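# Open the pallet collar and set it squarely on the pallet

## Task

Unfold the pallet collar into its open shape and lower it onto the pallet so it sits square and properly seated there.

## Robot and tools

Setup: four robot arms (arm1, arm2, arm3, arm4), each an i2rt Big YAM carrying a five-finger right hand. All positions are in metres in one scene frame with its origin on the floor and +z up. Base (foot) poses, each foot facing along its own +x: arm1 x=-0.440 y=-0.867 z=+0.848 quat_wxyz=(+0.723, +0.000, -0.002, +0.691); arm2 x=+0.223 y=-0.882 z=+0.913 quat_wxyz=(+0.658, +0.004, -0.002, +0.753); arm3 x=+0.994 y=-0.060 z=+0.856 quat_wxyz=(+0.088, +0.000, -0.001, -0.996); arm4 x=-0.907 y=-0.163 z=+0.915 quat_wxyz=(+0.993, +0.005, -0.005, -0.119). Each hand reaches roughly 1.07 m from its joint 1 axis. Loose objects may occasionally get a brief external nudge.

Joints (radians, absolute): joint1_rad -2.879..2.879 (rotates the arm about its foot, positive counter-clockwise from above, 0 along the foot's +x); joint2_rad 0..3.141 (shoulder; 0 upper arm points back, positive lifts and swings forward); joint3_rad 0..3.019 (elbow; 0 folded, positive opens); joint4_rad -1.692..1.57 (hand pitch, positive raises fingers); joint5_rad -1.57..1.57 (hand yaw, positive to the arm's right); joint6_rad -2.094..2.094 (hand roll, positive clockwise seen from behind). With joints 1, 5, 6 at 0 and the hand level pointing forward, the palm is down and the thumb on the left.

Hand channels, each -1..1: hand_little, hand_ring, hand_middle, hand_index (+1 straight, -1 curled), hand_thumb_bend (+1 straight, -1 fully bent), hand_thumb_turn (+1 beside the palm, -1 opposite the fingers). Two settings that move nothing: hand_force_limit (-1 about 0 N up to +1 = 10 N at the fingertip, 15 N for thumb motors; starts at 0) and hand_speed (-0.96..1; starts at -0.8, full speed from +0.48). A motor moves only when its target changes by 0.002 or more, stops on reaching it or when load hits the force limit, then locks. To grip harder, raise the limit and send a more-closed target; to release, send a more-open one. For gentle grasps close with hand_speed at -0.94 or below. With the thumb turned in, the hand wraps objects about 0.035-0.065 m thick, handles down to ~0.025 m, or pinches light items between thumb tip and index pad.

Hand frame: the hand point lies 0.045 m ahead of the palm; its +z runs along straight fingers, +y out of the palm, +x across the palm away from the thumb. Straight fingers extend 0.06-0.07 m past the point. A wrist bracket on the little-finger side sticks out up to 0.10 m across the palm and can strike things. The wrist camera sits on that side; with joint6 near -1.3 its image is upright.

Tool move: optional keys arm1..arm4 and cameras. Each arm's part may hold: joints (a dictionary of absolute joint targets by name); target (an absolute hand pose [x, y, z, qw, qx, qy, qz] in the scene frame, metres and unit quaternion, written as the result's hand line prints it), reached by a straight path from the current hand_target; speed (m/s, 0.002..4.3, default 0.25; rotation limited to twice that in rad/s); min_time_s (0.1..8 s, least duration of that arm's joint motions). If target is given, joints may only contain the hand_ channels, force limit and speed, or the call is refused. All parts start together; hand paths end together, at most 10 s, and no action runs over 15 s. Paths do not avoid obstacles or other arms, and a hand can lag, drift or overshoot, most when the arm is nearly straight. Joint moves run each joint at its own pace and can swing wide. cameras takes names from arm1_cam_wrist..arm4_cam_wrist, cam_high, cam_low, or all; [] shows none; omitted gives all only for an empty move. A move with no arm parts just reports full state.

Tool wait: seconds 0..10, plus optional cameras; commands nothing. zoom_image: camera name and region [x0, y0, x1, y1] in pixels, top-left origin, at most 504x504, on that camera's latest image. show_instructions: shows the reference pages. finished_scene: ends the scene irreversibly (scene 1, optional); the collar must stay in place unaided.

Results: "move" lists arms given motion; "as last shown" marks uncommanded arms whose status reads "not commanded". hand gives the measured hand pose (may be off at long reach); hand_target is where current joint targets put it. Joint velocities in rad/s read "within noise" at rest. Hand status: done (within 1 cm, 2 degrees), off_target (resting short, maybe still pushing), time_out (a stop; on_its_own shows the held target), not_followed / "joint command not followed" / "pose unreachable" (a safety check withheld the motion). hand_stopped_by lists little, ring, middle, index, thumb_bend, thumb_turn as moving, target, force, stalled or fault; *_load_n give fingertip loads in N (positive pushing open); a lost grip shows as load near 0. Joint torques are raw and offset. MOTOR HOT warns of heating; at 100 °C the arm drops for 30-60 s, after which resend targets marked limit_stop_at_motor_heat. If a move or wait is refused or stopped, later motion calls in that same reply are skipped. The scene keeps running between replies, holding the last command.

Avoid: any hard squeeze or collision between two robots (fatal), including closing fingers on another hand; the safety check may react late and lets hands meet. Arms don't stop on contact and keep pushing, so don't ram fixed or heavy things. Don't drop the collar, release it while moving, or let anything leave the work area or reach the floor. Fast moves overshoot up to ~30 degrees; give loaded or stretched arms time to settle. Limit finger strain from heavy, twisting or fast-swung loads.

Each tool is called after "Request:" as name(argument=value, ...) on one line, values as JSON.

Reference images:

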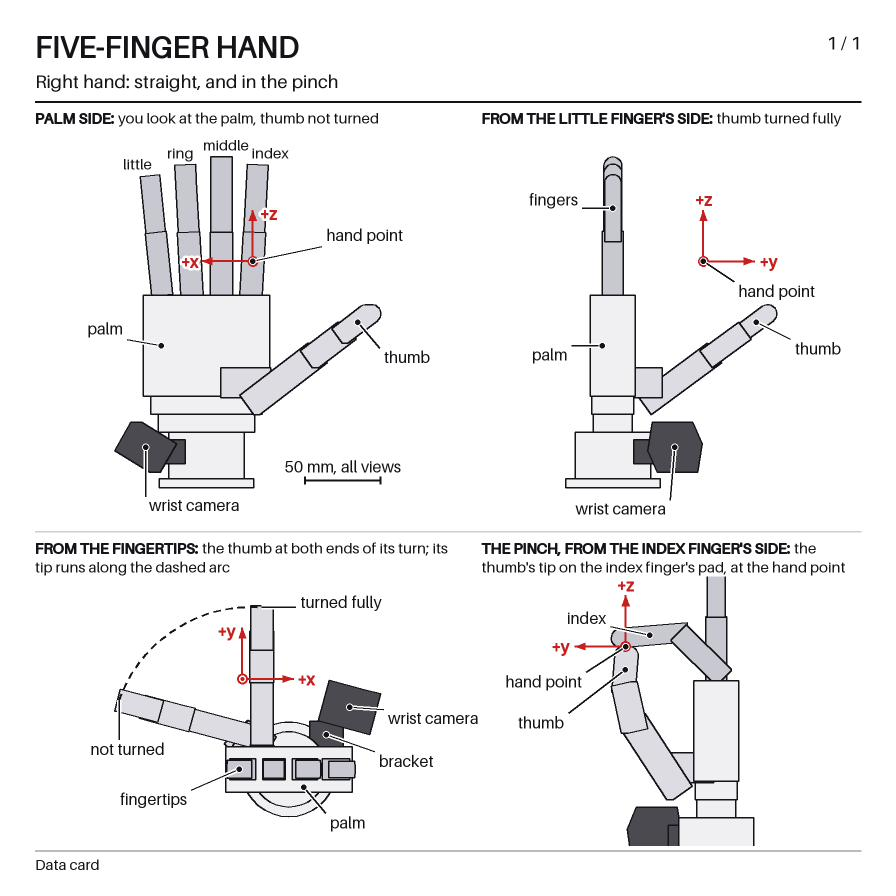

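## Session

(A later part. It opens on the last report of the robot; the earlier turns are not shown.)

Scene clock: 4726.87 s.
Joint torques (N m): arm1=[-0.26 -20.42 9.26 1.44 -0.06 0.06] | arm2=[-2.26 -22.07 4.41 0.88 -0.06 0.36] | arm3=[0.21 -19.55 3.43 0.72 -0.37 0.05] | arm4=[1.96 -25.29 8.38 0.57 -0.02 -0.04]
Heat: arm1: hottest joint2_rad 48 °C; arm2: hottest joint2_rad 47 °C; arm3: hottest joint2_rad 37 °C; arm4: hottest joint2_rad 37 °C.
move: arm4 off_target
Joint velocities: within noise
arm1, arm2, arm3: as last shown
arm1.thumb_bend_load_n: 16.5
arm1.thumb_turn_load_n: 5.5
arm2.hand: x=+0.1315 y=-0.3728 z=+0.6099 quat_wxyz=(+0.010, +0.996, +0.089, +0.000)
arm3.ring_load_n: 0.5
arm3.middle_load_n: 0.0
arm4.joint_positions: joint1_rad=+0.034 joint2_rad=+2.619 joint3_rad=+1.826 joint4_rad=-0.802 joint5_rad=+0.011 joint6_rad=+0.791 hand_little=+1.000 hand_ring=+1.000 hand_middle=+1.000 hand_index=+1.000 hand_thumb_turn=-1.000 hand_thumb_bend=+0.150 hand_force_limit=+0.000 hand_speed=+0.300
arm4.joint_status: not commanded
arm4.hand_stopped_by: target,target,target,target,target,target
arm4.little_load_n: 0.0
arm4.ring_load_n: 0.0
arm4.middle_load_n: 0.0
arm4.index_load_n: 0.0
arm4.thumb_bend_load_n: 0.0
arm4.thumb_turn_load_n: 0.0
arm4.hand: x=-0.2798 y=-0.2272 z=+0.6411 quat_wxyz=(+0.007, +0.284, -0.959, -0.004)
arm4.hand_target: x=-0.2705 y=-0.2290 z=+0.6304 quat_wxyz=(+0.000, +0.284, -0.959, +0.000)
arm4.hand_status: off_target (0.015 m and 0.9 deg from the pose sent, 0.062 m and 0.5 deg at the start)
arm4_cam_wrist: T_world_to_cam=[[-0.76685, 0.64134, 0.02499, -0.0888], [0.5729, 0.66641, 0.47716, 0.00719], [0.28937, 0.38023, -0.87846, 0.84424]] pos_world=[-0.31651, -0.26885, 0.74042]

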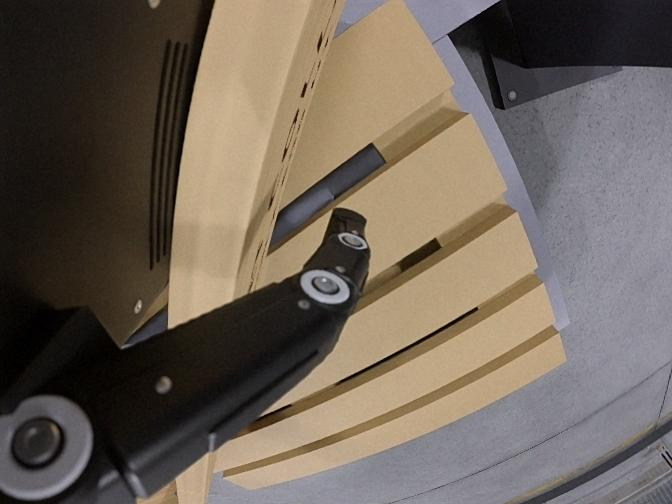

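Request:
move(arm4={"target": [-0.270, -0.231, 0.600, 0.0, 0.284, -0.9588, 0.0], "speed": 0.05}, cameras=["arm4_cam_wrist"])

Scene clock: 4731.03 s.
Joint torques (N m): arm1=[-0.62 -20.89 9.2 1.52 -0.07 0.04] | arm2=[-1.96 -22.12 4.46 0.81 -0.06 0.37] | arm3=[-0.44 -19.55 3.4 0.54 -0.38 0.08] | arm4=[1.73 -25.58 8.02 0.49 -0.02 -0.1]
Heat: arm1: hottest joint2_rad 48 °C; arm2: hottest joint2_rad 47 °C; arm3: hottest joint2_rad 37 °C; arm4: hottest joint2_rad 37 °C.
move: arm4 off_target
Joint velocities: within noise
arm1, arm2, arm3: as last shown
arm1.ring_load_n: -0.5
arm2.little_load_n: 0.5
arm2.thumb_turn_load_n: 2.5
arm3.ring_load_n: 0.0
arm3.index_load_n: 0.0
arm4.joint_positions: joint1_rad=+0.034 joint2_rad=+2.683 joint3_rad=+1.867 joint4_rad=-0.777 joint5_rad=+0.011 joint6_rad=+0.791 hand_little=+1.000 hand_ring=+1.000 hand_middle=+1.000 hand_index=+1.000 hand_thumb_turn=-1.000 hand_thumb_bend=+0.150 hand_force_limit=+0.000 hand_speed=+0.300
arm4.joint_status: not commanded
arm4.hand_stopped_by: target,target,target,target,target,target
arm4.little_load_n: 0.5
arm4.ring_load_n: 0.0
arm4.middle_load_n: 0.0
arm4.index_load_n: 0.0
arm4.thumb_bend_load_n: -0.5
arm4.thumb_turn_load_n: 0.0
arm4.hand: x=-0.2776 y=-0.2273 z=+0.6117 quat_wxyz=(+0.006, +0.284, -0.959, -0.003)
arm4.hand_target: x=-0.2705 y=-0.2310 z=+0.6004 quat_wxyz=(+0.000, +0.284, -0.959, +0.000)
arm4.hand_status: off_target (0.014 m and 0.7 deg from the pose sent, 0.042 m and 0.9 deg at the start)
arm4_cam_wrist: T_world_to_cam=[[-0.76689, 0.64137, 0.02295, -0.08516], [0.57182, 0.66662, 0.47817, 0.01913], [0.29138, 0.37983, -0.87797, 0.81804]] pos_world=[-0.31461, -0.26885, 0.71102]

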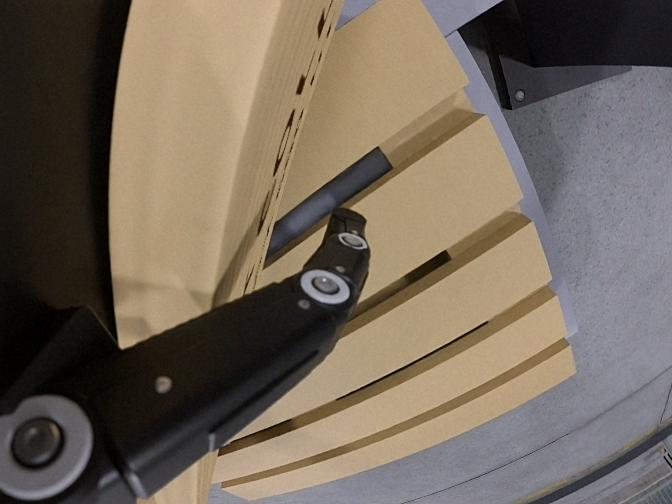

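Now clamp arm4's thumb.

Request:
move(arm4={"joints": {"hand_thumb_bend": -0.8, "hand_speed": -0.5, "hand_force_limit": 0.9}}, cameras=["arm4_cam_wrist", "cam_high", "cam_low"])

Scene clock: 4735.27 s.
Joint torques (N m): arm1=[-0.56 -20.95 9.14 1.39 -0.09 0.04] | arm2=[-2.02 -22.01 4.56 0.83 -0.05 0.35] | arm3=[0.85 -20.54 3.18 0.55 -0.4 0.06] | arm4=[1.96 -25.58 8.1 0.53 -0.01 -0.12]
Heat: arm1: hottest joint2_rad 48 °C; arm2: hottest joint2_rad 47 °C; arm3: hottest joint2_rad 37 °C; arm4: hottest joint2_rad 37 °C.
move: arm4 off_target
Joint velocities: within noise
arm1.joint_positions: joint1_rad=-0.530 joint2_rad=+2.546 joint3_rad=+1.817 joint4_rad=-0.890 joint5_rad=+0.003 joint6_rad=-0.720 hand_little=+1.000 hand_ring=+1.000 hand_middle=+1.000 hand_index=+1.000 hand_thumb_turn=-1.000 hand_thumb_bend=-0.431 hand_force_limit=+0.900 hand_speed=-0.500
arm1.joint_status: not commanded
arm1.hand_stopped_by: target,target,target,target,force,target
arm1.little_load_n: 0.0
arm1.ring_load_n: 0.0
arm1.middle_load_n: 0.0
arm1.index_load_n: 0.0
arm1.thumb_bend_load_n: 16.0
arm1.thumb_turn_load_n: 5.5
arm1.hand: x=-0.1095 y=-0.3899 z=+0.6172 quat_wxyz=(+0.019, +0.997, +0.073, -0.012)
arm1.hand_target: x=-0.1004 y=-0.3727 z=+0.6066 quat_wxyz=(+0.000, +0.998, +0.071, +0.000)
arm1.hand_status: not commanded
arm2, arm3: as last shown
arm2.joint_positions: joint1_rad=-0.010 joint2_rad=+2.565 joint3_rad=+1.567 joint4_rad=-0.602 joint5_rad=+0.003 joint6_rad=-0.053 hand_little=+1.000 hand_ring=+1.000 hand_middle=+1.000 hand_index=+1.000 hand_thumb_turn=-1.000 hand_thumb_bend=-0.380 hand_force_limit=+0.900 hand_speed=-0.500
arm2.little_load_n: 0.0
arm2.thumb_bend_load_n: 14.5
arm2.thumb_turn_load_n: 2.0
arm2.hand: x=+0.1316 y=-0.3732 z=+0.6098 quat_wxyz=(+0.010, +0.996, +0.089, +0.000)
arm4.joint_positions: joint1_rad=+0.034 joint2_rad=+2.683 joint3_rad=+1.867 joint4_rad=-0.777 joint5_rad=+0.011 joint6_rad=+0.796 hand_little=+1.000 hand_ring=+1.000 hand_middle=+1.000 hand_index=+1.000 hand_thumb_turn=-1.000 hand_thumb_bend=-0.430 hand_force_limit=+0.900 hand_speed=-0.500
arm4.joint_status: hand_thumb_bend off_target (ended at -0.430, target -0.800); the others done
arm4.hand_stopped_by: target,target,target,target,force,target
arm4.little_load_n: 0.0
arm4.ring_load_n: 0.0
arm4.middle_load_n: 0.0
arm4.index_load_n: 0.0
arm4.thumb_bend_load_n: 14.5
arm4.thumb_turn_load_n: 0.5
arm4.hand: x=-0.2773 y=-0.2272 z=+0.6117 quat_wxyz=(+0.006, +0.281, -0.960, -0.003)
arm4.hand_target: x=-0.2706 y=-0.2310 z=+0.6004 quat_wxyz=(+0.000, +0.284, -0.959, +0.000)
arm4.hand_status: not commanded
arm4_cam_wrist: T_world_to_cam=[[-0.7637, 0.64516, 0.02293, -0.08318], [0.57513, 0.66381, 0.47811, 0.01927], [0.29324, 0.37832, -0.878, 0.81814]] pos_world=[-0.31452, -0.26865, 0.71102]

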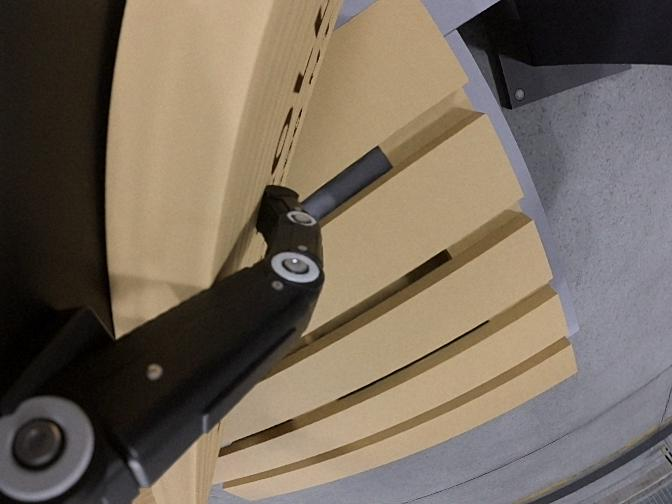

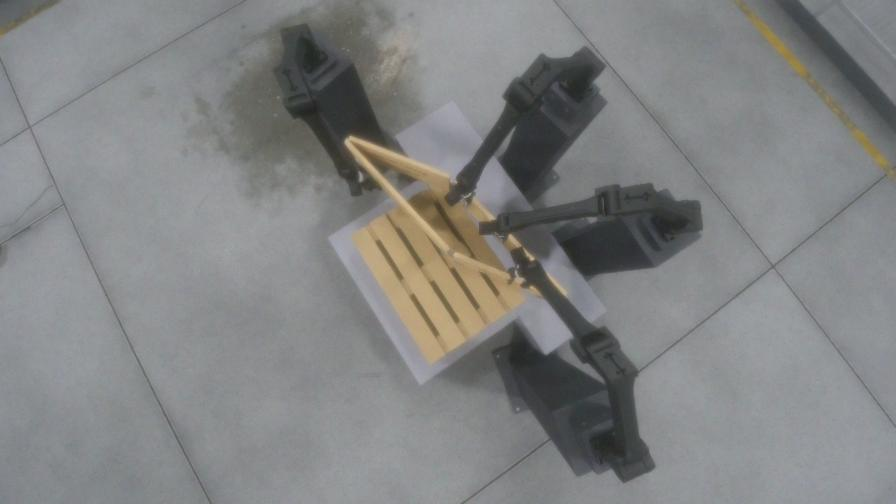

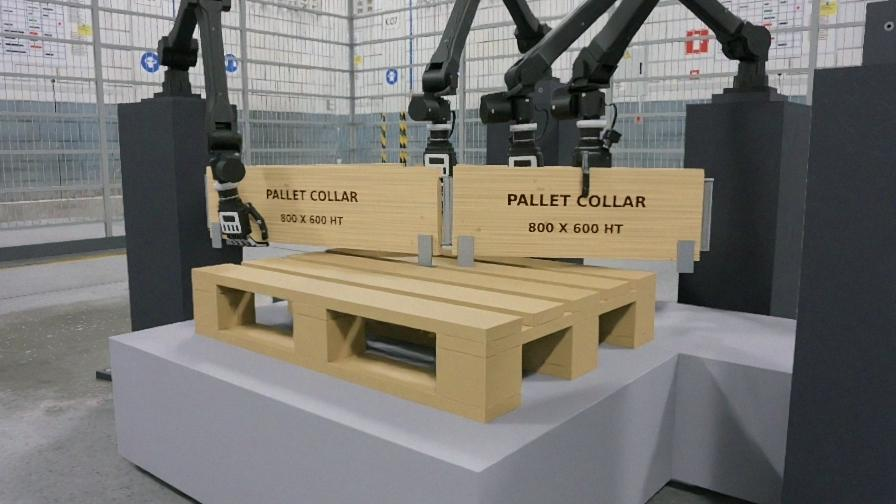

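Request:
move(arm3={"target": [0.505, 0.035, 0.500, -0.09, -0.993, -0.073, 0.010], "speed": 0.06, "joints": {"hand_little": 1.0, "hand_ring": 1.0, "hand_middle": 1.0, "hand_index": 1.0, "hand_speed": 0.2}}, cameras=["arm3_cam_wrist"])

Scene clock: 4742.07 s.
Joint torques (N m): arm1=[-0.21 -21.07 9.21 1.32 -0.06 0.01] | arm2=[-2.14 -22.18 4.49 0.87 -0.08 0.34] | arm3=[-0.03 -21.71 3.79 -0.06 -0.12 -0.11] | arm4=[2.08 -25.52 8.08 0.47 -0.02 -0.15]
Heat: arm1: hottest joint2_rad 48 °C; arm2: hottest joint2_rad 47 °C; arm3: hottest joint2_rad 37 °C; arm4: hottest joint2_rad 38 °C.
move: arm3 off_target
Joint velocities: within noise
arm1, arm2, arm4: as last shown
arm2.thumb_bend_load_n: 15.0
arm3.joint_positions: joint1_rad=-0.562 joint2_rad=+2.645 joint3_rad=+1.369 joint4_rad=-0.388 joint5_rad=-0.170 joint6_rad=+1.042 hand_little=+1.000 hand_ring=+1.000 hand_middle=+1.000 hand_index=+1.000 hand_thumb_turn=+1.000 hand_thumb_bend=+0.000 hand_force_limit=+0.000 hand_speed=+0.200
arm3.joint_status: all done
arm3.hand_stopped_by: target,target,target,target,target,target
arm3.little_load_n: 0.0
arm3.ring_load_n: 0.0
arm3.middle_load_n: 0.0
arm3.index_load_n: 0.0
arm3.thumb_bend_load_n: 0.0
arm3.thumb_turn_load_n: 0.0
arm3.hand: x=+0.5209 y=+0.0241 z=+0.4890 quat_wxyz=(-0.098, -0.993, -0.068, -0.004)
arm3.hand_target: x=+0.5053 y=+0.0349 z=+0.5001 quat_wxyz=(-0.090, -0.993, -0.073, +0.010)
arm3.hand_status: off_target (0.022 m and 2.0 deg from the pose sent, 0.050 m and 2.2 deg at the start)
arm4.middle_load_n: 0.5
arm4.thumb_bend_load_n: 15.0
arm3_cam_wrist: T_world_to_cam=[[0.44142, -0.87488, 0.19932, -0.31172], [-0.76303, -0.2491, 0.59643, 0.10532], [-0.47216, -0.41536, -0.77752, 0.75181]] pos_world=[0.57293, 0.06579, 0.58387]

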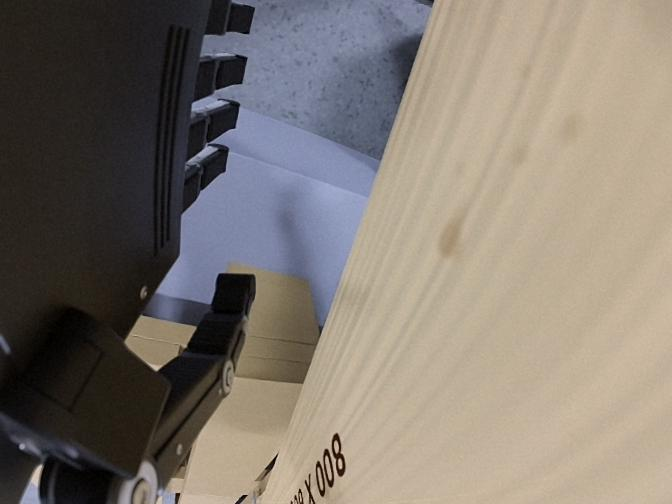

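Request:
move(arm3={"target": [0.525, 0.030, 0.780, 0.0, -0.9963, -0.0732, 0.0], "speed": 0.15, "joints": {"hand_thumb_bend": 0.15, "hand_speed": 0.3}}, cameras=[])

Request:
move(arm3={"target": [0.533, -0.155, 0.770, 0.0, -0.9591, -0.2832, 0.0], "speed": 0.12, "joints": {"hand_thumb_turn": -1.0}}, cameras=["arm3_cam_wrist"])

Scene clock: 4754.80 s.
Joint torques (N m): arm1=[-0.62 -20.78 9.14 1.43 -0.06 0.04] | arm2=[-2.32 -22.3 4.63 0.79 -0.07 0.37] | arm3=[1.38 -17.44 6.23 0.06 -0.02 0.22] | arm4=[1.9 -25.52 8.09 0.5 -0.01 -0.13]
Heat: arm1: hottest joint2_rad 47 °C; arm2: hottest joint2_rad 47 °C; arm3: hottest joint2_rad 37 °C; arm4: hottest joint2_rad 38 °C.
move: arm3 done
Joint velocities: within noise
arm1, arm4: as last shown
arm1.thumb_turn_load_n: 6.0
arm2.joint_positions: joint1_rad=-0.010 joint2_rad=+2.565 joint3_rad=+1.567 joint4_rad=-0.602 joint5_rad=+0.003 joint6_rad=-0.053 hand_little=+1.000 hand_ring=+1.000 hand_middle=+1.000 hand_index=+1.000 hand_thumb_turn=-1.000 hand_thumb_bend=-0.380 hand_force_limit=+0.900 hand_speed=-0.500
arm2.joint_status: not commanded
arm2.hand_stopped_by: target,target,target,target,force,target
arm2.little_load_n: 0.0
arm2.ring_load_n: 0.0
arm2.middle_load_n: 0.0
arm2.index_load_n: 0.0
arm2.thumb_bend_load_n: 15.0
arm2.thumb_turn_load_n: 2.0
arm2.hand: x=+0.1316 y=-0.3732 z=+0.6098 quat_wxyz=(+0.010, +0.996, +0.089, +0.000)
arm2.hand_target: x=+0.1311 y=-0.3661 z=+0.6169 quat_wxyz=(+0.000, +0.997, +0.073, +0.000)
arm2.hand_status: not commanded
arm3.joint_positions: joint1_rad=-0.517 joint2_rad=+1.909 joint3_rad=+1.094 joint4_rad=-0.760 joint5_rad=-0.001 joint6_rad=+1.079 hand_little=+1.000 hand_ring=+1.000 hand_middle=+1.000 hand_index=+1.000 hand_thumb_turn=+1.000 hand_thumb_bend=+0.150 hand_force_limit=+0.000 hand_speed=+0.300
arm3.joint_status: all done
arm3.hand_stopped_by: target,target,target,target,target,target
arm3.little_load_n: 0.0
arm3.ring_load_n: 0.0
arm3.middle_load_n: 0.0
arm3.index_load_n: 0.0
arm3.thumb_bend_load_n: 0.0
arm3.thumb_turn_load_n: 0.0
arm3.hand: x=+0.5274 y=+0.0337 z=+0.7753 quat_wxyz=(-0.002, -0.997, -0.076, -0.001)
arm3.hand_target: x=+0.5250 y=+0.0300 z=+0.7799 quat_wxyz=(+0.000, -0.997, -0.073, +0.000)
arm3.hand_status: done (0.006 m and 0.4 deg from the pose sent, 0.291 m and 11.2 deg at the start)
arm4.middle_load_n: 0.0
arm4.thumb_turn_load_n: 1.0

Scene clock: 4757.17 s.
Joint torques (N m): arm1=[-0.26 -20.54 9.26 1.35 -0.08 0.03] | arm2=[-2.14 -22.07 4.55 0.83 -0.08 0.36] | arm3=[0.67 -15.97 7.5 0.75 0.02 -0.07] | arm4=[1.79 -25.23 8.12 0.49 -0.02 -0.15]
Heat: arm1: hottest joint2_rad 47 °C; arm2: hottest joint2_rad 47 °C; arm3: hottest joint2_rad 37 °C; arm4: hottest joint2_rad 38 °C.
move: arm3 off_target
Joint velocities: within noise
arm1, arm2, arm4: as last shown
arm1.thumb_turn_load_n: 5.5
arm2.thumb_bend_load_n: 14.5
arm3.joint_positions: joint1_rad=-0.121 joint2_rad=+1.908 joint3_rad=+1.056 joint4_rad=-0.743 joint5_rad=+0.001 joint6_rad=+1.072 hand_little=+1.000 hand_ring=+1.000 hand_middle=+1.000 hand_index=+1.000 hand_thumb_turn=-1.000 hand_thumb_bend=+0.150 hand_force_limit=+0.000 hand_speed=+0.300
arm3.joint_status: all done
arm3.hand_stopped_by: target,target,target,target,target,target
arm3.little_load_n: 0.0
arm3.ring_load_n: 0.0
arm3.middle_load_n: 0.0
arm3.index_load_n: 0.0
arm3.thumb_bend_load_n: 0.0
arm3.thumb_turn_load_n: 0.0
arm3.hand: x=+0.5441 y=-0.1527 z=+0.7665 quat_wxyz=(-0.003, -0.962, -0.274, -0.011)
arm3.hand_target: x=+0.5333 y=-0.1549 z=+0.7701 quat_wxyz=(+0.000, -0.959, -0.283, +0.000)
arm3.hand_status: off_target (0.012 m and 1.7 deg from the pose sent, 0.189 m and 24.2 deg at the start)
arm3_cam_wrist: T_world_to_cam=[[0.7692, -0.63804, 0.03504, -0.54823], [-0.55139, -0.63502, 0.54104, -0.2181], [-0.32295, -0.43549, -0.84027, 0.86892]] pos_world=[0.58206, -0.10989, 0.86733]

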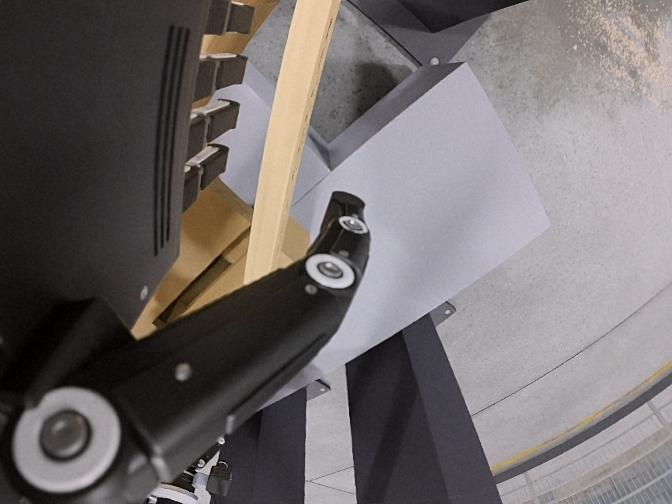

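Request:
move(cameras=["cam_high", "arm3_cam_wrist"])

Scene clock: 4775.63 s.
Joint torques (N m): arm1=[0.03 -21.01 9.21 1.42 -0.08 0.05] | arm2=[-2.2 -22.07 4.49 0.84 -0.08 0.35] | arm3=[0.73 -16.15 7.46 0.72 0.02 -0.08] | arm4=[1.67 -25.29 8.1 0.54 -0.01 -0.13]
Heat: arm1: hottest joint2_rad 47 °C; arm2: hottest joint2_rad 47 °C; arm3: hottest joint2_rad 37 °C; arm4: hottest joint2_rad 38 °C.
Joint velocities: within noise
arm1.joint_positions: joint1_rad=-0.530 joint2_rad=+2.546 joint3_rad=+1.817 joint4_rad=-0.890 joint5_rad=+0.003 joint6_rad=-0.720 hand_little=+1.000 hand_ring=+1.000 hand_middle=+1.000 hand_index=+1.000 hand_thumb_turn=-1.000 hand_thumb_bend=-0.431 hand_force_limit=+0.900 hand_speed=-0.500
arm1.joint_status: not commanded
arm1.hand_stopped_by: target,target,target,target,force,target
arm1.little_load_n: 0.0
arm1.ring_load_n: 0.0
arm1.middle_load_n: 0.0
arm1.index_load_n: 0.0
arm1.thumb_bend_load_n: 16.0
arm1.thumb_turn_load_n: 5.5
arm1.hand: x=-0.1095 y=-0.3899 z=+0.6172 quat_wxyz=(+0.019, +0.997, +0.073, -0.012) (m; scene frame)
arm1.hand_target: x=-0.1004 y=-0.3727 z=+0.6066 quat_wxyz=(+0.000, +0.998, +0.071, +0.000) (m; scene frame)
arm1.hand_status: not commanded
arm2.joint_positions: joint1_rad=-0.010 joint2_rad=+2.565 joint3_rad=+1.567 joint4_rad=-0.602 joint5_rad=+0.003 joint6_rad=-0.053 hand_little=+1.000 hand_ring=+1.000 hand_middle=+1.000 hand_index=+1.000 hand_thumb_turn=-1.000 hand_thumb_bend=-0.380 hand_force_limit=+0.900 hand_speed=-0.500
arm2.joint_status: not commanded
arm2.hand_stopped_by: target,target,target,target,force,target
arm2.little_load_n: 0.0
arm2.ring_load_n: 0.0
arm2.middle_load_n: 0.0
arm2.index_load_n: 0.0
arm2.thumb_bend_load_n: 14.5
arm2.thumb_turn_load_n: 2.0
arm2.hand: x=+0.1316 y=-0.3732 z=+0.6098 quat_wxyz=(+0.010, +0.996, +0.089, +0.000) (m; scene frame)
arm2.hand_target: x=+0.1311 y=-0.3661 z=+0.6169 quat_wxyz=(+0.000, +0.997, +0.073, +0.000) (m; scene frame)
arm2.hand_status: not commanded
arm3.joint_positions: joint1_rad=-0.121 joint2_rad=+1.908 joint3_rad=+1.056 joint4_rad=-0.743 joint5_rad=+0.001 joint6_rad=+1.072 hand_little=+1.000 hand_ring=+1.000 hand_middle=+1.000 hand_index=+1.000 hand_thumb_turn=-1.000 hand_thumb_bend=+0.150 hand_force_limit=+0.000 hand_speed=+0.300
arm3.joint_status: all done
arm3.hand_stopped_by: target,target,target,target,target,target
arm3.little_load_n: 0.0
arm3.ring_load_n: 0.0
arm3.middle_load_n: 0.0
arm3.index_load_n: 0.0
arm3.thumb_bend_load_n: 0.0
arm3.thumb_turn_load_n: 0.0
arm3.hand: x=+0.5441 y=-0.1527 z=+0.7665 quat_wxyz=(-0.003, -0.962, -0.274, -0.011) (m; scene frame)
arm3.hand_target: x=+0.5332 y=-0.1549 z=+0.7701 quat_wxyz=(+0.000, -0.959, -0.283, +0.000) (m; scene frame)
arm3.hand_status: off_target (0.012 m and 1.7 deg from the pose sent, 0.189 m and 24.2 deg at the start)
arm4.joint_positions: joint1_rad=+0.034 joint2_rad=+2.683 joint3_rad=+1.867 joint4_rad=-0.777 joint5_rad=+0.011 joint6_rad=+0.796 hand_little=+1.000 hand_ring=+1.000 hand_middle=+1.000 hand_index=+1.000 hand_thumb_turn=-1.000 hand_thumb_bend=-0.430 hand_force_limit=+0.900 hand_speed=-0.500
arm4.joint_status: not commanded
arm4.hand_stopped_by: target,target,target,target,force,target
arm4.little_load_n: 0.0
arm4.ring_load_n: 0.0
arm4.middle_load_n: 0.0
arm4.index_load_n: 0.0
arm4.thumb_bend_load_n: 14.5
arm4.thumb_turn_load_n: 1.0
arm4.hand: x=-0.2773 y=-0.2272 z=+0.6117 quat_wxyz=(+0.006, +0.281, -0.960, -0.003) (m; scene frame)
arm4.hand_target: x=-0.2706 y=-0.2310 z=+0.6004 quat_wxyz=(+0.000, +0.284, -0.959, +0.000) (m; scene frame)
arm4.hand_status: not commanded
pictures: arm3_cam_wrist, cam_high
camera_calibration:
arm3_cam_wrist: T_world_to_cam=[[0.7692, -0.63804, 0.03504, -0.54823], [-0.55139, -0.63502, 0.54104, -0.2181], [-0.32295, -0.43549, -0.84027, 0.86892]] pos_world=[0.58206, -0.10989, 0.86733]

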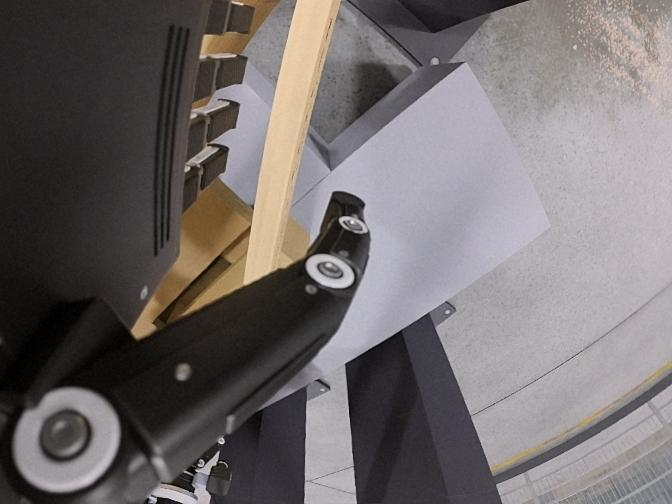

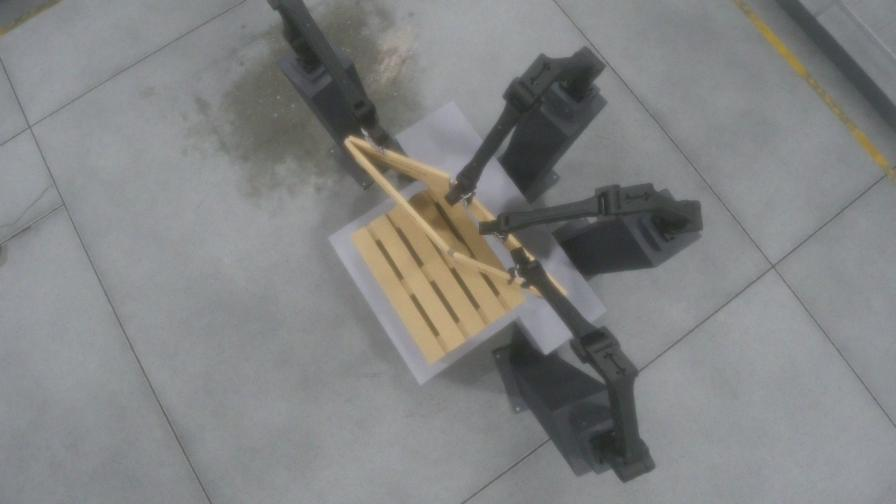

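Request:
zoom_image(camera="arm3_cam_wrist", region=[200, 100, 380, 300])

Scaled by 2.520 from the camera's image (finer frame: 960x720).

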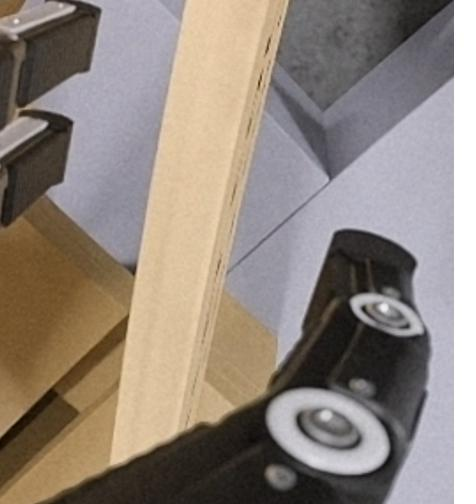

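Request:
move(arm3={"target": [0.526, -0.158, 0.685, 0, -0.9591, -0.2832, 0], "speed": 0.06}, cameras=["arm3_cam_wrist"])

Request:
zoom_image(camera="arm3_cam_wrist", region=[180, 0, 380, 300])

Scene clock: 4791.50 s.
Joint torques (N m): arm1=[-0.38 -20.84 9.18 1.33 -0.05 0.02] | arm2=[-2.14 -21.89 4.56 0.79 -0.08 0.36] | arm3=[0.73 -16.62 6.6 0.72 -0.01 -0.06] | arm4=[1.73 -25.47 8.1 0.51 -0.01 -0.15]
Heat: arm1: hottest joint2_rad 47 °C; arm2: hottest joint2_rad 47 °C; arm3: hottest joint2_rad 37 °C; arm4: hottest joint2_rad 38 °C.
move: arm3 off_target
Joint velocities: within noise
arm1, arm2, arm4: as last shown
arm1.thumb_bend_load_n: 16.5
arm1.thumb_turn_load_n: 6.0
arm2.thumb_bend_load_n: 15.0
arm3.joint_positions: joint1_rad=-0.120 joint2_rad=+2.103 joint3_rad=+1.066 joint4_rad=-0.566 joint5_rad=+0.001 joint6_rad=+1.072 hand_little=+1.000 hand_ring=+1.000 hand_middle=+1.000 hand_index=+1.000 hand_thumb_turn=-1.000 hand_thumb_bend=+0.150 hand_force_limit=+0.000 hand_speed=+0.300
arm3.joint_status: not commanded
arm3.hand_stopped_by: target,target,target,target,target,target
arm3.little_load_n: 0.0
arm3.ring_load_n: 0.0
arm3.middle_load_n: 0.0
arm3.index_load_n: 0.0
arm3.thumb_bend_load_n: -0.5
arm3.thumb_turn_load_n: 0.0
arm3.hand: x=+0.5425 y=-0.1534 z=+0.6819 quat_wxyz=(-0.004, -0.962, -0.274, -0.015)
arm3.hand_target: x=+0.5263 y=-0.1581 z=+0.6854 quat_wxyz=(+0.000, -0.959, -0.283, +0.000)
arm3.hand_status: off_target (0.017 m and 2.1 deg from the pose sent, 0.084 m and 1.7 deg at the start)
arm3_cam_wrist: T_world_to_cam=[[0.76933, -0.63751, 0.04144, -0.54882], [-0.55564, -0.6357, 0.53587, -0.16794], [-0.31528, -0.43528, -0.84328, 0.795]] pos_world=[0.57956, -0.11059, 0.78315]

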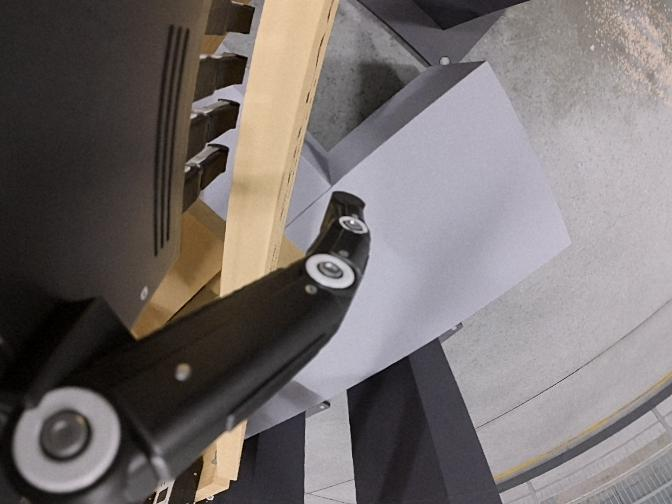

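Scaled by 1.680 from the camera's image (finer frame: 960x720).

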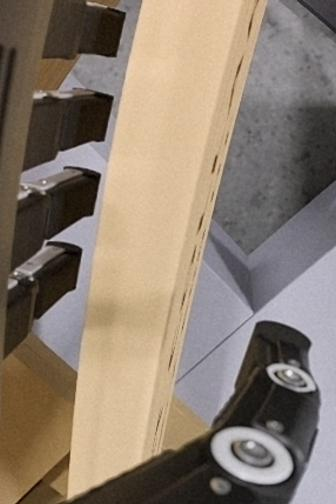

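Request:
move(arm3={"target": [0.518, -0.157, 0.611, 0, -0.9591, -0.2832, 0], "speed": 0.05}, cameras=["arm3_cam_wrist"])

Scene clock: 4806.90 s.
Joint torques (N m): arm1=[-0.15 -20.84 9.16 1.33 -0.09 0.03] | arm2=[-2.08 -22.01 4.56 0.8 -0.07 0.35] | arm3=[0.56 -17.73 5.49 0.7 -0.02 -0.05] | arm4=[1.67 -25.17 8.09 0.49 -0.03 -0.14]
Heat: arm1: hottest joint2_rad 47 °C; arm2: hottest joint2_rad 47 °C; arm3: hottest joint2_rad 36 °C; arm4: hottest joint2_rad 38 °C.
move: arm3 off_target
Joint velocities: within noise
arm1, arm2, arm4: as last shown
arm1.thumb_bend_load_n: 16.0
arm1.hand_target: x=-0.1004 y=-0.3726 z=+0.6066 quat_wxyz=(+0.000, +0.998, +0.071, +0.000)
arm3.joint_positions: joint1_rad=-0.120 joint2_rad=+2.284 joint3_rad=+1.132 joint4_rad=-0.446 joint5_rad=+0.001 joint6_rad=+1.071 hand_little=+1.000 hand_ring=+1.000 hand_middle=+1.000 hand_index=+1.000 hand_thumb_turn=-1.000 hand_thumb_bend=+0.150 hand_force_limit=+0.000 hand_speed=+0.300
arm3.joint_status: not commanded
arm3.hand_stopped_by: target,target,target,target,target,target
arm3.little_load_n: 0.0
arm3.ring_load_n: 0.0
arm3.middle_load_n: -0.5
arm3.index_load_n: 0.0
arm3.thumb_bend_load_n: 0.5
arm3.thumb_turn_load_n: 0.0
arm3.hand: x=+0.5316 y=-0.1542 z=+0.6118 quat_wxyz=(-0.004, -0.961, -0.275, -0.013)
arm3.hand_target: x=+0.5181 y=-0.1569 z=+0.6114 quat_wxyz=(+0.000, -0.959, -0.283, +0.000)
arm3.hand_status: off_target (0.014 m and 1.8 deg from the pose sent, 0.075 m and 2.1 deg at the start)
arm4.thumb_bend_load_n: 15.0
arm3_cam_wrist: T_world_to_cam=[[0.77052, -0.63631, 0.03753, -0.53611], [-0.55178, -0.63636, 0.53907, -0.14099], [-0.31914, -0.43607, -0.84142, 0.73282]] pos_world=[0.56916, -0.11129, 0.71274]

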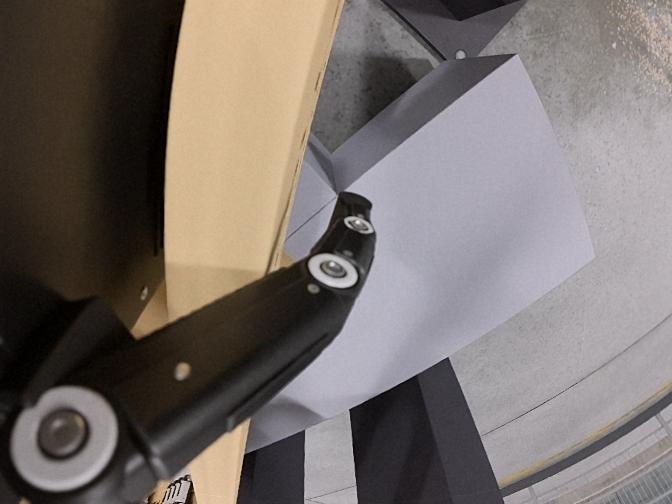

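Request:
move(arm3={"joints": {"hand_thumb_bend": -0.8, "hand_force_limit": 0.9, "hand_speed": -0.5}}, cameras=["arm3_cam_wrist", "cam_low"])

Scene clock: 4811.00 s.
Joint torques (N m): arm1=[-0.32 -20.89 9.14 1.42 -0.05 0.04] | arm2=[-2.37 -22.07 4.49 0.83 -0.08 0.36] | arm3=[-0.15 -17.49 5.52 0.61 0.59 0.12] | arm4=[1.61 -25.47 8.03 0.47 0 -0.14]
Heat: arm1: hottest joint2_rad 47 °C; arm2: hottest joint2_rad 47 °C; arm3: hottest joint2_rad 36 °C; arm4: hottest joint2_rad 38 °C.
move: arm3 off_target
Joint velocities: within noise
arm1, arm2, arm4: as last shown
arm1.joint_positions: joint1_rad=-0.530 joint2_rad=+2.546 joint3_rad=+1.817 joint4_rad=-0.890 joint5_rad=+0.003 joint6_rad=-0.721 hand_little=+1.000 hand_ring=+1.000 hand_middle=+1.000 hand_index=+1.000 hand_thumb_turn=-1.000 hand_thumb_bend=-0.431 hand_force_limit=+0.900 hand_speed=-0.500
arm1.thumb_bend_load_n: 16.5
arm1.thumb_turn_load_n: 5.5
arm2.joint_positions: joint1_rad=-0.010 joint2_rad=+2.565 joint3_rad=+1.567 joint4_rad=-0.601 joint5_rad=+0.003 joint6_rad=-0.054 hand_little=+1.000 hand_ring=+1.000 hand_middle=+1.000 hand_index=+1.000 hand_thumb_turn=-1.000 hand_thumb_bend=-0.380 hand_force_limit=+0.900 hand_speed=-0.500
arm2.thumb_turn_load_n: 2.5
arm2.hand: x=+0.1316 y=-0.3731 z=+0.6098 quat_wxyz=(+0.010, +0.996, +0.089, +0.000)
arm2.hand_target: x=+0.1311 y=-0.3660 z=+0.6169 quat_wxyz=(+0.000, +0.997, +0.073, +0.000)
arm3.joint_positions: joint1_rad=-0.108 joint2_rad=+2.285 joint3_rad=+1.132 joint4_rad=-0.447 joint5_rad=-0.012 joint6_rad=+1.042 hand_little=+1.000 hand_ring=+1.000 hand_middle=+1.000 hand_index=+1.000 hand_thumb_turn=-1.000 hand_thumb_bend=-0.452 hand_force_limit=+0.900 hand_speed=-0.500
arm3.joint_status: hand_thumb_bend off_target (ended at -0.452, target -0.800); the others done
arm3.hand_stopped_by: target,target,target,target,force,target
arm3.little_load_n: 0.0
arm3.ring_load_n: 0.0
arm3.middle_load_n: 0.0
arm3.index_load_n: 0.0
arm3.thumb_bend_load_n: 15.5
arm3.thumb_turn_load_n: 1.0
arm3.hand: x=+0.5355 y=-0.1619 z=+0.6123 quat_wxyz=(-0.010, -0.956, -0.294, -0.012)
arm3.hand_target: x=+0.5182 y=-0.1569 z=+0.6114 quat_wxyz=(+0.000, -0.959, -0.283, +0.000)
arm3.hand_status: not commanded
arm4.joint_positions: joint1_rad=+0.034 joint2_rad=+2.683 joint3_rad=+1.867 joint4_rad=-0.778 joint5_rad=+0.011 joint6_rad=+0.796 hand_little=+1.000 hand_ring=+1.000 hand_middle=+1.000 hand_index=+1.000 hand_thumb_turn=-1.000 hand_thumb_bend=-0.430 hand_force_limit=+0.900 hand_speed=-0.500
arm4.thumb_bend_load_n: 14.5
arm4.thumb_turn_load_n: 0.5
arm4.hand: x=-0.2774 y=-0.2272 z=+0.6117 quat_wxyz=(+0.006, +0.281, -0.960, -0.003)
arm3_cam_wrist: T_world_to_cam=[[0.79525, -0.60438, 0.048, -0.55842], [-0.5274, -0.65055, 0.54648, -0.16395], [-0.29906, -0.4599, -0.8361, 0.71324]] pos_world=[0.57092, -0.11614, 0.71273]

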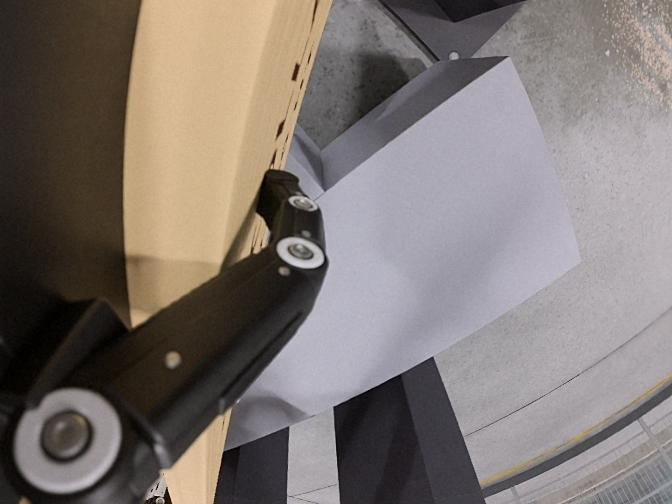

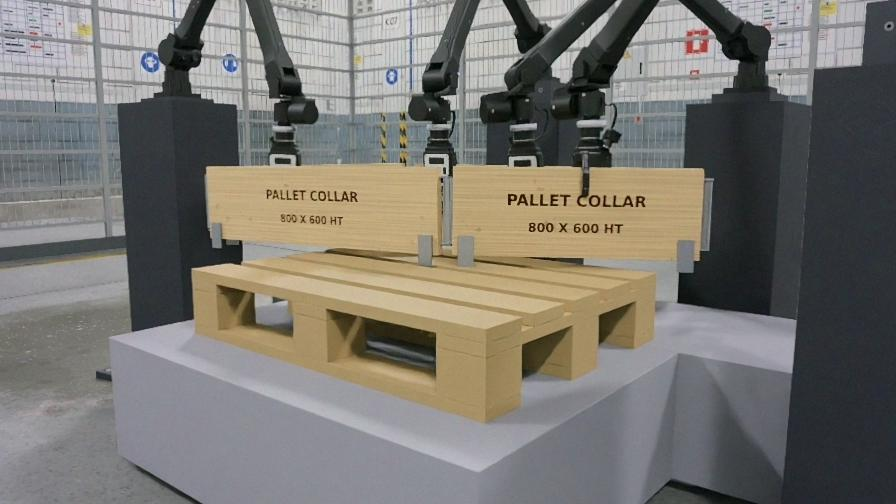

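Request:
zoom_image(camera="cam_low", region=[380, 150, 720, 290])

Request:
zoom_image(camera="cam_low", region=[190, 150, 470, 270])

Scaled by 1.482 from the camera's image (finer frame: 1280x720).

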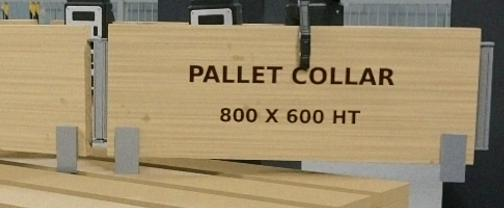

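Scaled by 1.800 from the camera's image (finer frame: 1280x720).

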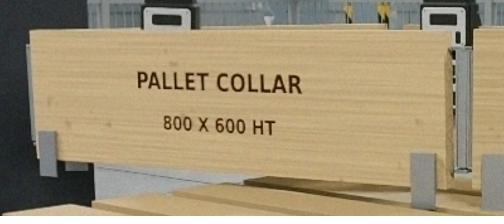

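Request:
move(arm1={"target": [-0.1004, -0.3727, 0.640, 0, 0.9975, 0.0706, 0], "speed": 0.03}, arm2={"target": [0.131, -0.366, 0.640, 0, 0.9973, 0.0732, 0], "speed": 0.03}, arm3={"target": [0.518, -0.157, 0.655, 0, -0.9591, -0.2832, 0], "speed": 0.03}, arm4={"target": [-0.2706, -0.231, 0.655, 0, 0.284, -0.9588, 0], "speed": 0.03}, cameras=["cam_low"])

Request:
zoom_image(camera="cam_low", region=[380, 150, 720, 290])

Request:
zoom_image(camera="cam_low", region=[190, 150, 470, 270])

Scene clock: 4876.27 s.
Joint torques (N m): arm1=[-0.15 -26.34 7.17 0.08 -0.08 0.02] | arm2=[-2.02 -25.82 3.37 -0.36 -0.08 0.35] | arm3=[0.32 -25.11 3.25 -0.96 0.33 0.14] | arm4=[2.2 -34.49 3.88 -1.2 -0.14 -0.33]
Heat: arm1: hottest joint2_rad 46 °C; arm2: hottest joint2_rad 47 °C; arm3: hottest joint2_rad 36 °C; arm4: hottest joint2_rad 38 °C.
move: arm1 off_target; arm2 off_target; arm3 off_target; arm4 off_target
Joint velocities: within noise
arm1.joint_positions: joint1_rad=-0.530 joint2_rad=+2.543 joint3_rad=+1.817 joint4_rad=-0.896 joint5_rad=+0.003 joint6_rad=-0.721 hand_little=+1.000 hand_ring=+1.000 hand_middle=+1.000 hand_index=+1.000 hand_thumb_turn=-1.000 hand_thumb_bend=-0.431 hand_force_limit=+0.900 hand_speed=-0.500
arm1.joint_status: not commanded
arm1.hand_stopped_by: target,target,target,target,force,target
arm1.little_load_n: 0.0
arm1.ring_load_n: 0.0
arm1.middle_load_n: 0.5
arm1.index_load_n: 0.0
arm1.thumb_bend_load_n: 16.0
arm1.thumb_turn_load_n: 5.5
arm1.hand: x=-0.1096 y=-0.3905 z=+0.6191 quat_wxyz=(+0.021, +0.997, +0.073, -0.013)
arm1.hand_target: x=-0.1008 y=-0.3732 z=+0.6401 quat_wxyz=(+0.000, +0.998, +0.071, +0.000)
arm1.hand_status: off_target (0.029 m and 2.8 deg from the pose sent, 0.030 m and 2.6 deg at the start)
arm2.joint_positions: joint1_rad=-0.010 joint2_rad=+2.560 joint3_rad=+1.559 joint4_rad=-0.599 joint5_rad=+0.003 joint6_rad=-0.053 hand_little=+1.000 hand_ring=+1.000 hand_middle=+1.000 hand_index=+1.000 hand_thumb_turn=-1.000 hand_thumb_bend=-0.380 hand_force_limit=+0.900 hand_speed=-0.500
arm2.joint_status: not commanded
arm2.hand_stopped_by: target,target,target,target,force,target
arm2.little_load_n: 0.0
arm2.ring_load_n: 0.0
arm2.middle_load_n: 0.0
arm2.index_load_n: 0.0
arm2.thumb_bend_load_n: 15.5
arm2.thumb_turn_load_n: 2.0
arm2.hand: x=+0.1318 y=-0.3749 z=+0.6109 quat_wxyz=(+0.010, +0.996, +0.089, +0.000)
arm2.hand_target: x=+0.1311 y=-0.3663 z=+0.6386 quat_wxyz=(+0.000, +0.997, +0.073, +0.000)
arm2.hand_status: off_target (0.030 m and 2.1 deg from the pose sent, 0.031 m and 2.2 deg at the start)
arm3.joint_positions: joint1_rad=-0.107 joint2_rad=+2.269 joint3_rad=+1.132 joint4_rad=-0.483 joint5_rad=-0.009 joint6_rad=+1.044 hand_little=+1.000 hand_ring=+1.000 hand_middle=+1.000 hand_index=+1.000 hand_thumb_turn=-1.000 hand_thumb_bend=-0.452 hand_force_limit=+0.900 hand_speed=-0.500
arm3.joint_status: not commanded
arm3.hand_stopped_by: target,target,target,target,force,target
arm3.little_load_n: 0.0
arm3.ring_load_n: -0.5
arm3.middle_load_n: 0.0
arm3.index_load_n: 0.0
arm3.thumb_bend_load_n: 15.0
arm3.thumb_turn_load_n: 3.0
arm3.hand: x=+0.5392 y=-0.1617 z=+0.6196 quat_wxyz=(-0.011, -0.955, -0.294, -0.022)
arm3.hand_target: x=+0.5187 y=-0.1574 z=+0.6531 quat_wxyz=(+0.000, -0.959, -0.283, +0.000)
arm3.hand_status: off_target (0.042 m and 3.2 deg from the pose sent, 0.046 m and 2.3 deg at the start)
arm4.joint_positions: joint1_rad=+0.034 joint2_rad=+2.675 joint3_rad=+1.858 joint4_rad=-0.781 joint5_rad=+0.013 joint6_rad=+0.816 hand_little=+1.000 hand_ring=+1.000 hand_middle=+1.000 hand_index=+1.000 hand_thumb_turn=-1.000 hand_thumb_bend=-0.430 hand_force_limit=+0.900 hand_speed=-0.500
arm4.joint_status: not commanded
arm4.hand_stopped_by: target,target,target,target,force,target
arm4.little_load_n: 0.0
arm4.ring_load_n: 0.0
arm4.middle_load_n: 0.0
arm4.index_load_n: 0.0
arm4.thumb_bend_load_n: 14.0
arm4.thumb_turn_load_n: 2.0
arm4.hand: x=-0.2787 y=-0.2271 z=+0.6142 quat_wxyz=(+0.009, +0.272, -0.962, -0.003)
arm4.hand_target: x=-0.2703 y=-0.2310 z=+0.6530 quat_wxyz=(+0.000, +0.284, -0.959, +0.000)
arm4.hand_status: off_target (0.042 m and 1.8 deg from the pose sent, 0.044 m and 0.8 deg at the start)

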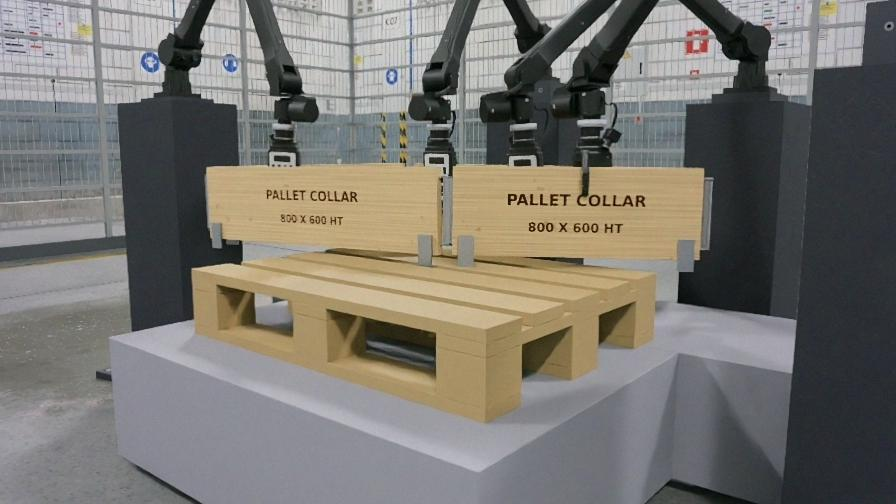

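Scaled by 1.482 from the camera's image (finer frame: 1280x720).

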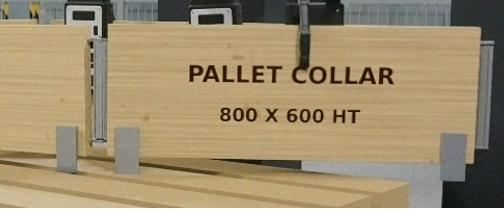

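Scaled by 1.800 from the camera's image (finer frame: 1280x720).

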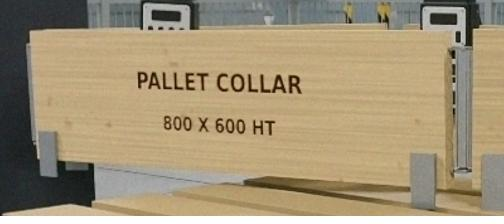

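Request:
move(arm1={"target": [-0.1004, -0.3727, 0.655, 0, 0.9975, 0.0706, 0], "speed": 0.03}, arm2={"target": [0.131, -0.366, 0.655, 0, 0.9973, 0.0732, 0], "speed": 0.03}, arm3={"target": [0.518, -0.157, 0.680, 0, -0.9591, -0.2832, 0], "speed": 0.03}, arm4={"target": [-0.2706, -0.231, 0.685, 0, 0.284, -0.9588, 0], "speed": 0.03}, cameras=["cam_low"])

Request:
zoom_image(camera="cam_low", region=[380, 150, 720, 290])

Request:
zoom_image(camera="cam_low", region=[190, 150, 470, 270])

Scene clock: 4884.13 s.
Joint torques (N m): arm1=[-0.03 -26.75 6.86 -0.1 -0.17 0.03] | arm2=[-1.67 -26.93 3.44 -1.02 -0.09 0.38] | arm3=[-0.15 -19.31 6.01 0.01 0.01 0.11] | arm4=[2.14 -34.37 4.59 -1.09 -0.14 -0.23]
Heat: arm1: hottest joint2_rad 47 °C; arm2: hottest joint2_rad 47 °C; arm3: hottest joint2_rad 37 °C; arm4: hottest joint2_rad 38 °C.
move: arm1 off_target; arm2 off_target; arm3 off_target; arm4 off_target
Joint velocities: within noise
arm1.joint_positions: joint1_rad=-0.535 joint2_rad=+2.523 joint3_rad=+1.817 joint4_rad=-0.913 joint5_rad=+0.005 joint6_rad=-0.720 hand_little=+1.000 hand_ring=+1.000 hand_middle=+1.000 hand_index=+1.000 hand_thumb_turn=-1.000 hand_thumb_bend=-0.430 hand_force_limit=+0.900 hand_speed=-0.500
arm1.joint_status: not commanded
arm1.hand_stopped_by: target,target,target,target,force,target
arm1.little_load_n: 0.0
arm1.ring_load_n: 0.0
arm1.middle_load_n: 0.0
arm1.index_load_n: 0.0
arm1.thumb_bend_load_n: 18.0
arm1.thumb_turn_load_n: 2.0
arm1.hand: x=-0.1053 y=-0.3903 z=+0.6318 quat_wxyz=(+0.020, +0.997, +0.070, -0.011)
arm1.hand_target: x=-0.1007 y=-0.3731 z=+0.6548 quat_wxyz=(+0.000, +0.997, +0.071, +0.000)
arm1.hand_status: off_target (0.030 m and 2.6 deg from the pose sent, 0.041 m and 2.8 deg at the start)
arm2.joint_positions: joint1_rad=-0.016 joint2_rad=+2.544 joint3_rad=+1.546 joint4_rad=-0.598 joint5_rad=+0.004 joint6_rad=-0.056 hand_little=+1.000 hand_ring=+1.000 hand_middle=+1.000 hand_index=+1.000 hand_thumb_turn=-1.000 hand_thumb_bend=-0.377 hand_force_limit=+0.900 hand_speed=-0.500
arm2.joint_status: not commanded
arm2.hand_stopped_by: target,target,target,target,force,target
arm2.little_load_n: 0.0
arm2.ring_load_n: 0.0
arm2.middle_load_n: 0.0
arm2.index_load_n: 0.0
arm2.thumb_bend_load_n: 24.0
arm2.thumb_turn_load_n: 4.0
arm2.hand: x=+0.1355 y=-0.3752 z=+0.6168 quat_wxyz=(+0.008, +0.996, +0.087, +0.000)
arm2.hand_target: x=+0.1310 y=-0.3662 z=+0.6527 quat_wxyz=(+0.000, +0.997, +0.074, +0.000)
arm2.hand_status: off_target (0.040 m and 1.9 deg from the pose sent, 0.045 m and 2.1 deg at the start)
arm3.joint_positions: joint1_rad=-0.106 joint2_rad=+2.138 joint3_rad=+1.103 joint4_rad=-0.561 joint5_rad=+0.000 joint6_rad=+1.051 hand_little=+1.000 hand_ring=+1.000 hand_middle=+1.000 hand_index=+1.000 hand_thumb_turn=-1.000 hand_thumb_bend=-0.456 hand_force_limit=+0.900 hand_speed=-0.500
arm3.joint_status: not commanded
arm3.hand_stopped_by: target,target,target,target,force,target
arm3.little_load_n: 0.0
arm3.ring_load_n: 0.0
arm3.middle_load_n: 0.0
arm3.index_load_n: 0.0
arm3.thumb_bend_load_n: 0.0
arm3.thumb_turn_load_n: 0.0
arm3.hand: x=+0.5328 y=-0.1607 z=+0.6733 quat_wxyz=(-0.004, -0.957, -0.291, -0.012)
arm3.hand_target: x=+0.5182 y=-0.1570 z=+0.6802 quat_wxyz=(+0.000, -0.959, -0.283, +0.000)
arm3.hand_status: off_target (0.017 m and 1.7 deg from the pose sent, 0.064 m and 3.2 deg at the start)
arm4.joint_positions: joint1_rad=+0.034 joint2_rad=+2.617 joint3_rad=+1.825 joint4_rad=-0.816 joint5_rad=+0.014 joint6_rad=+0.808 hand_little=+1.000 hand_ring=+1.000 hand_middle=+1.000 hand_index=+1.000 hand_thumb_turn=-1.000 hand_thumb_bend=-0.430 hand_force_limit=+0.900 hand_speed=-0.500
arm4.joint_status: not commanded
arm4.hand_stopped_by: target,target,target,target,force,target
arm4.little_load_n: -0.5
arm4.ring_load_n: 0.0
arm4.middle_load_n: 0.0
arm4.index_load_n: 0.0
arm4.thumb_bend_load_n: 12.5
arm4.thumb_turn_load_n: 2.0
arm4.hand: x=-0.2821 y=-0.2267 z=+0.6421 quat_wxyz=(+0.013, +0.276, -0.961, -0.005)
arm4.hand_target: x=-0.2708 y=-0.2307 z=+0.6828 quat_wxyz=(+0.000, +0.284, -0.959, +0.000)
arm4.hand_status: off_target (0.045 m and 1.9 deg from the pose sent, 0.071 m and 1.8 deg at the start)

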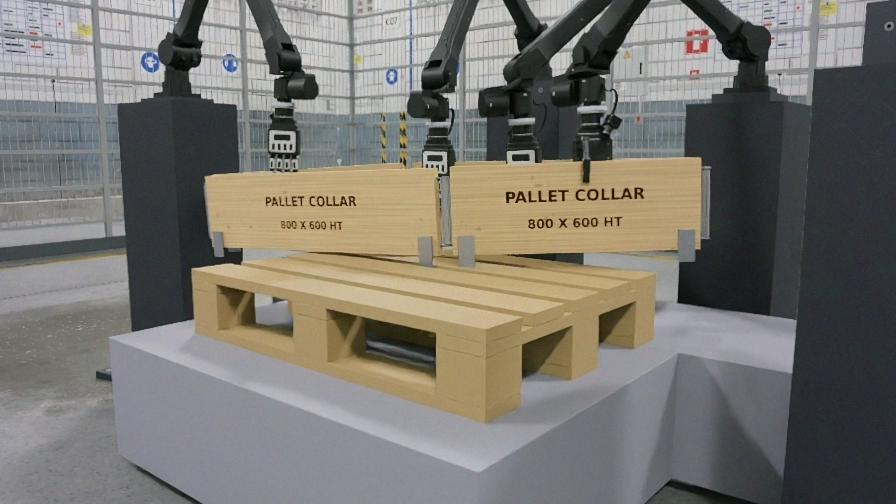

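Scaled by 1.482 from the camera's image (finer frame: 1280x720).

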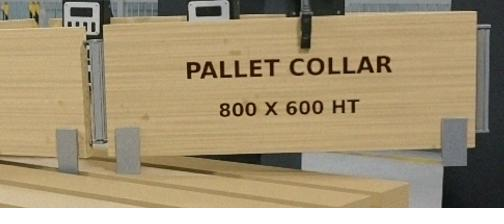

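Scaled by 1.800 from the camera's image (finer frame: 1280x720).

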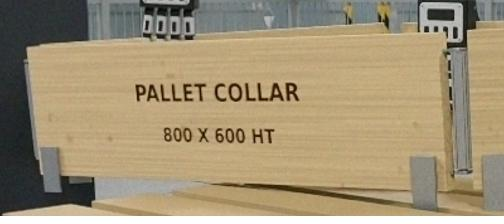

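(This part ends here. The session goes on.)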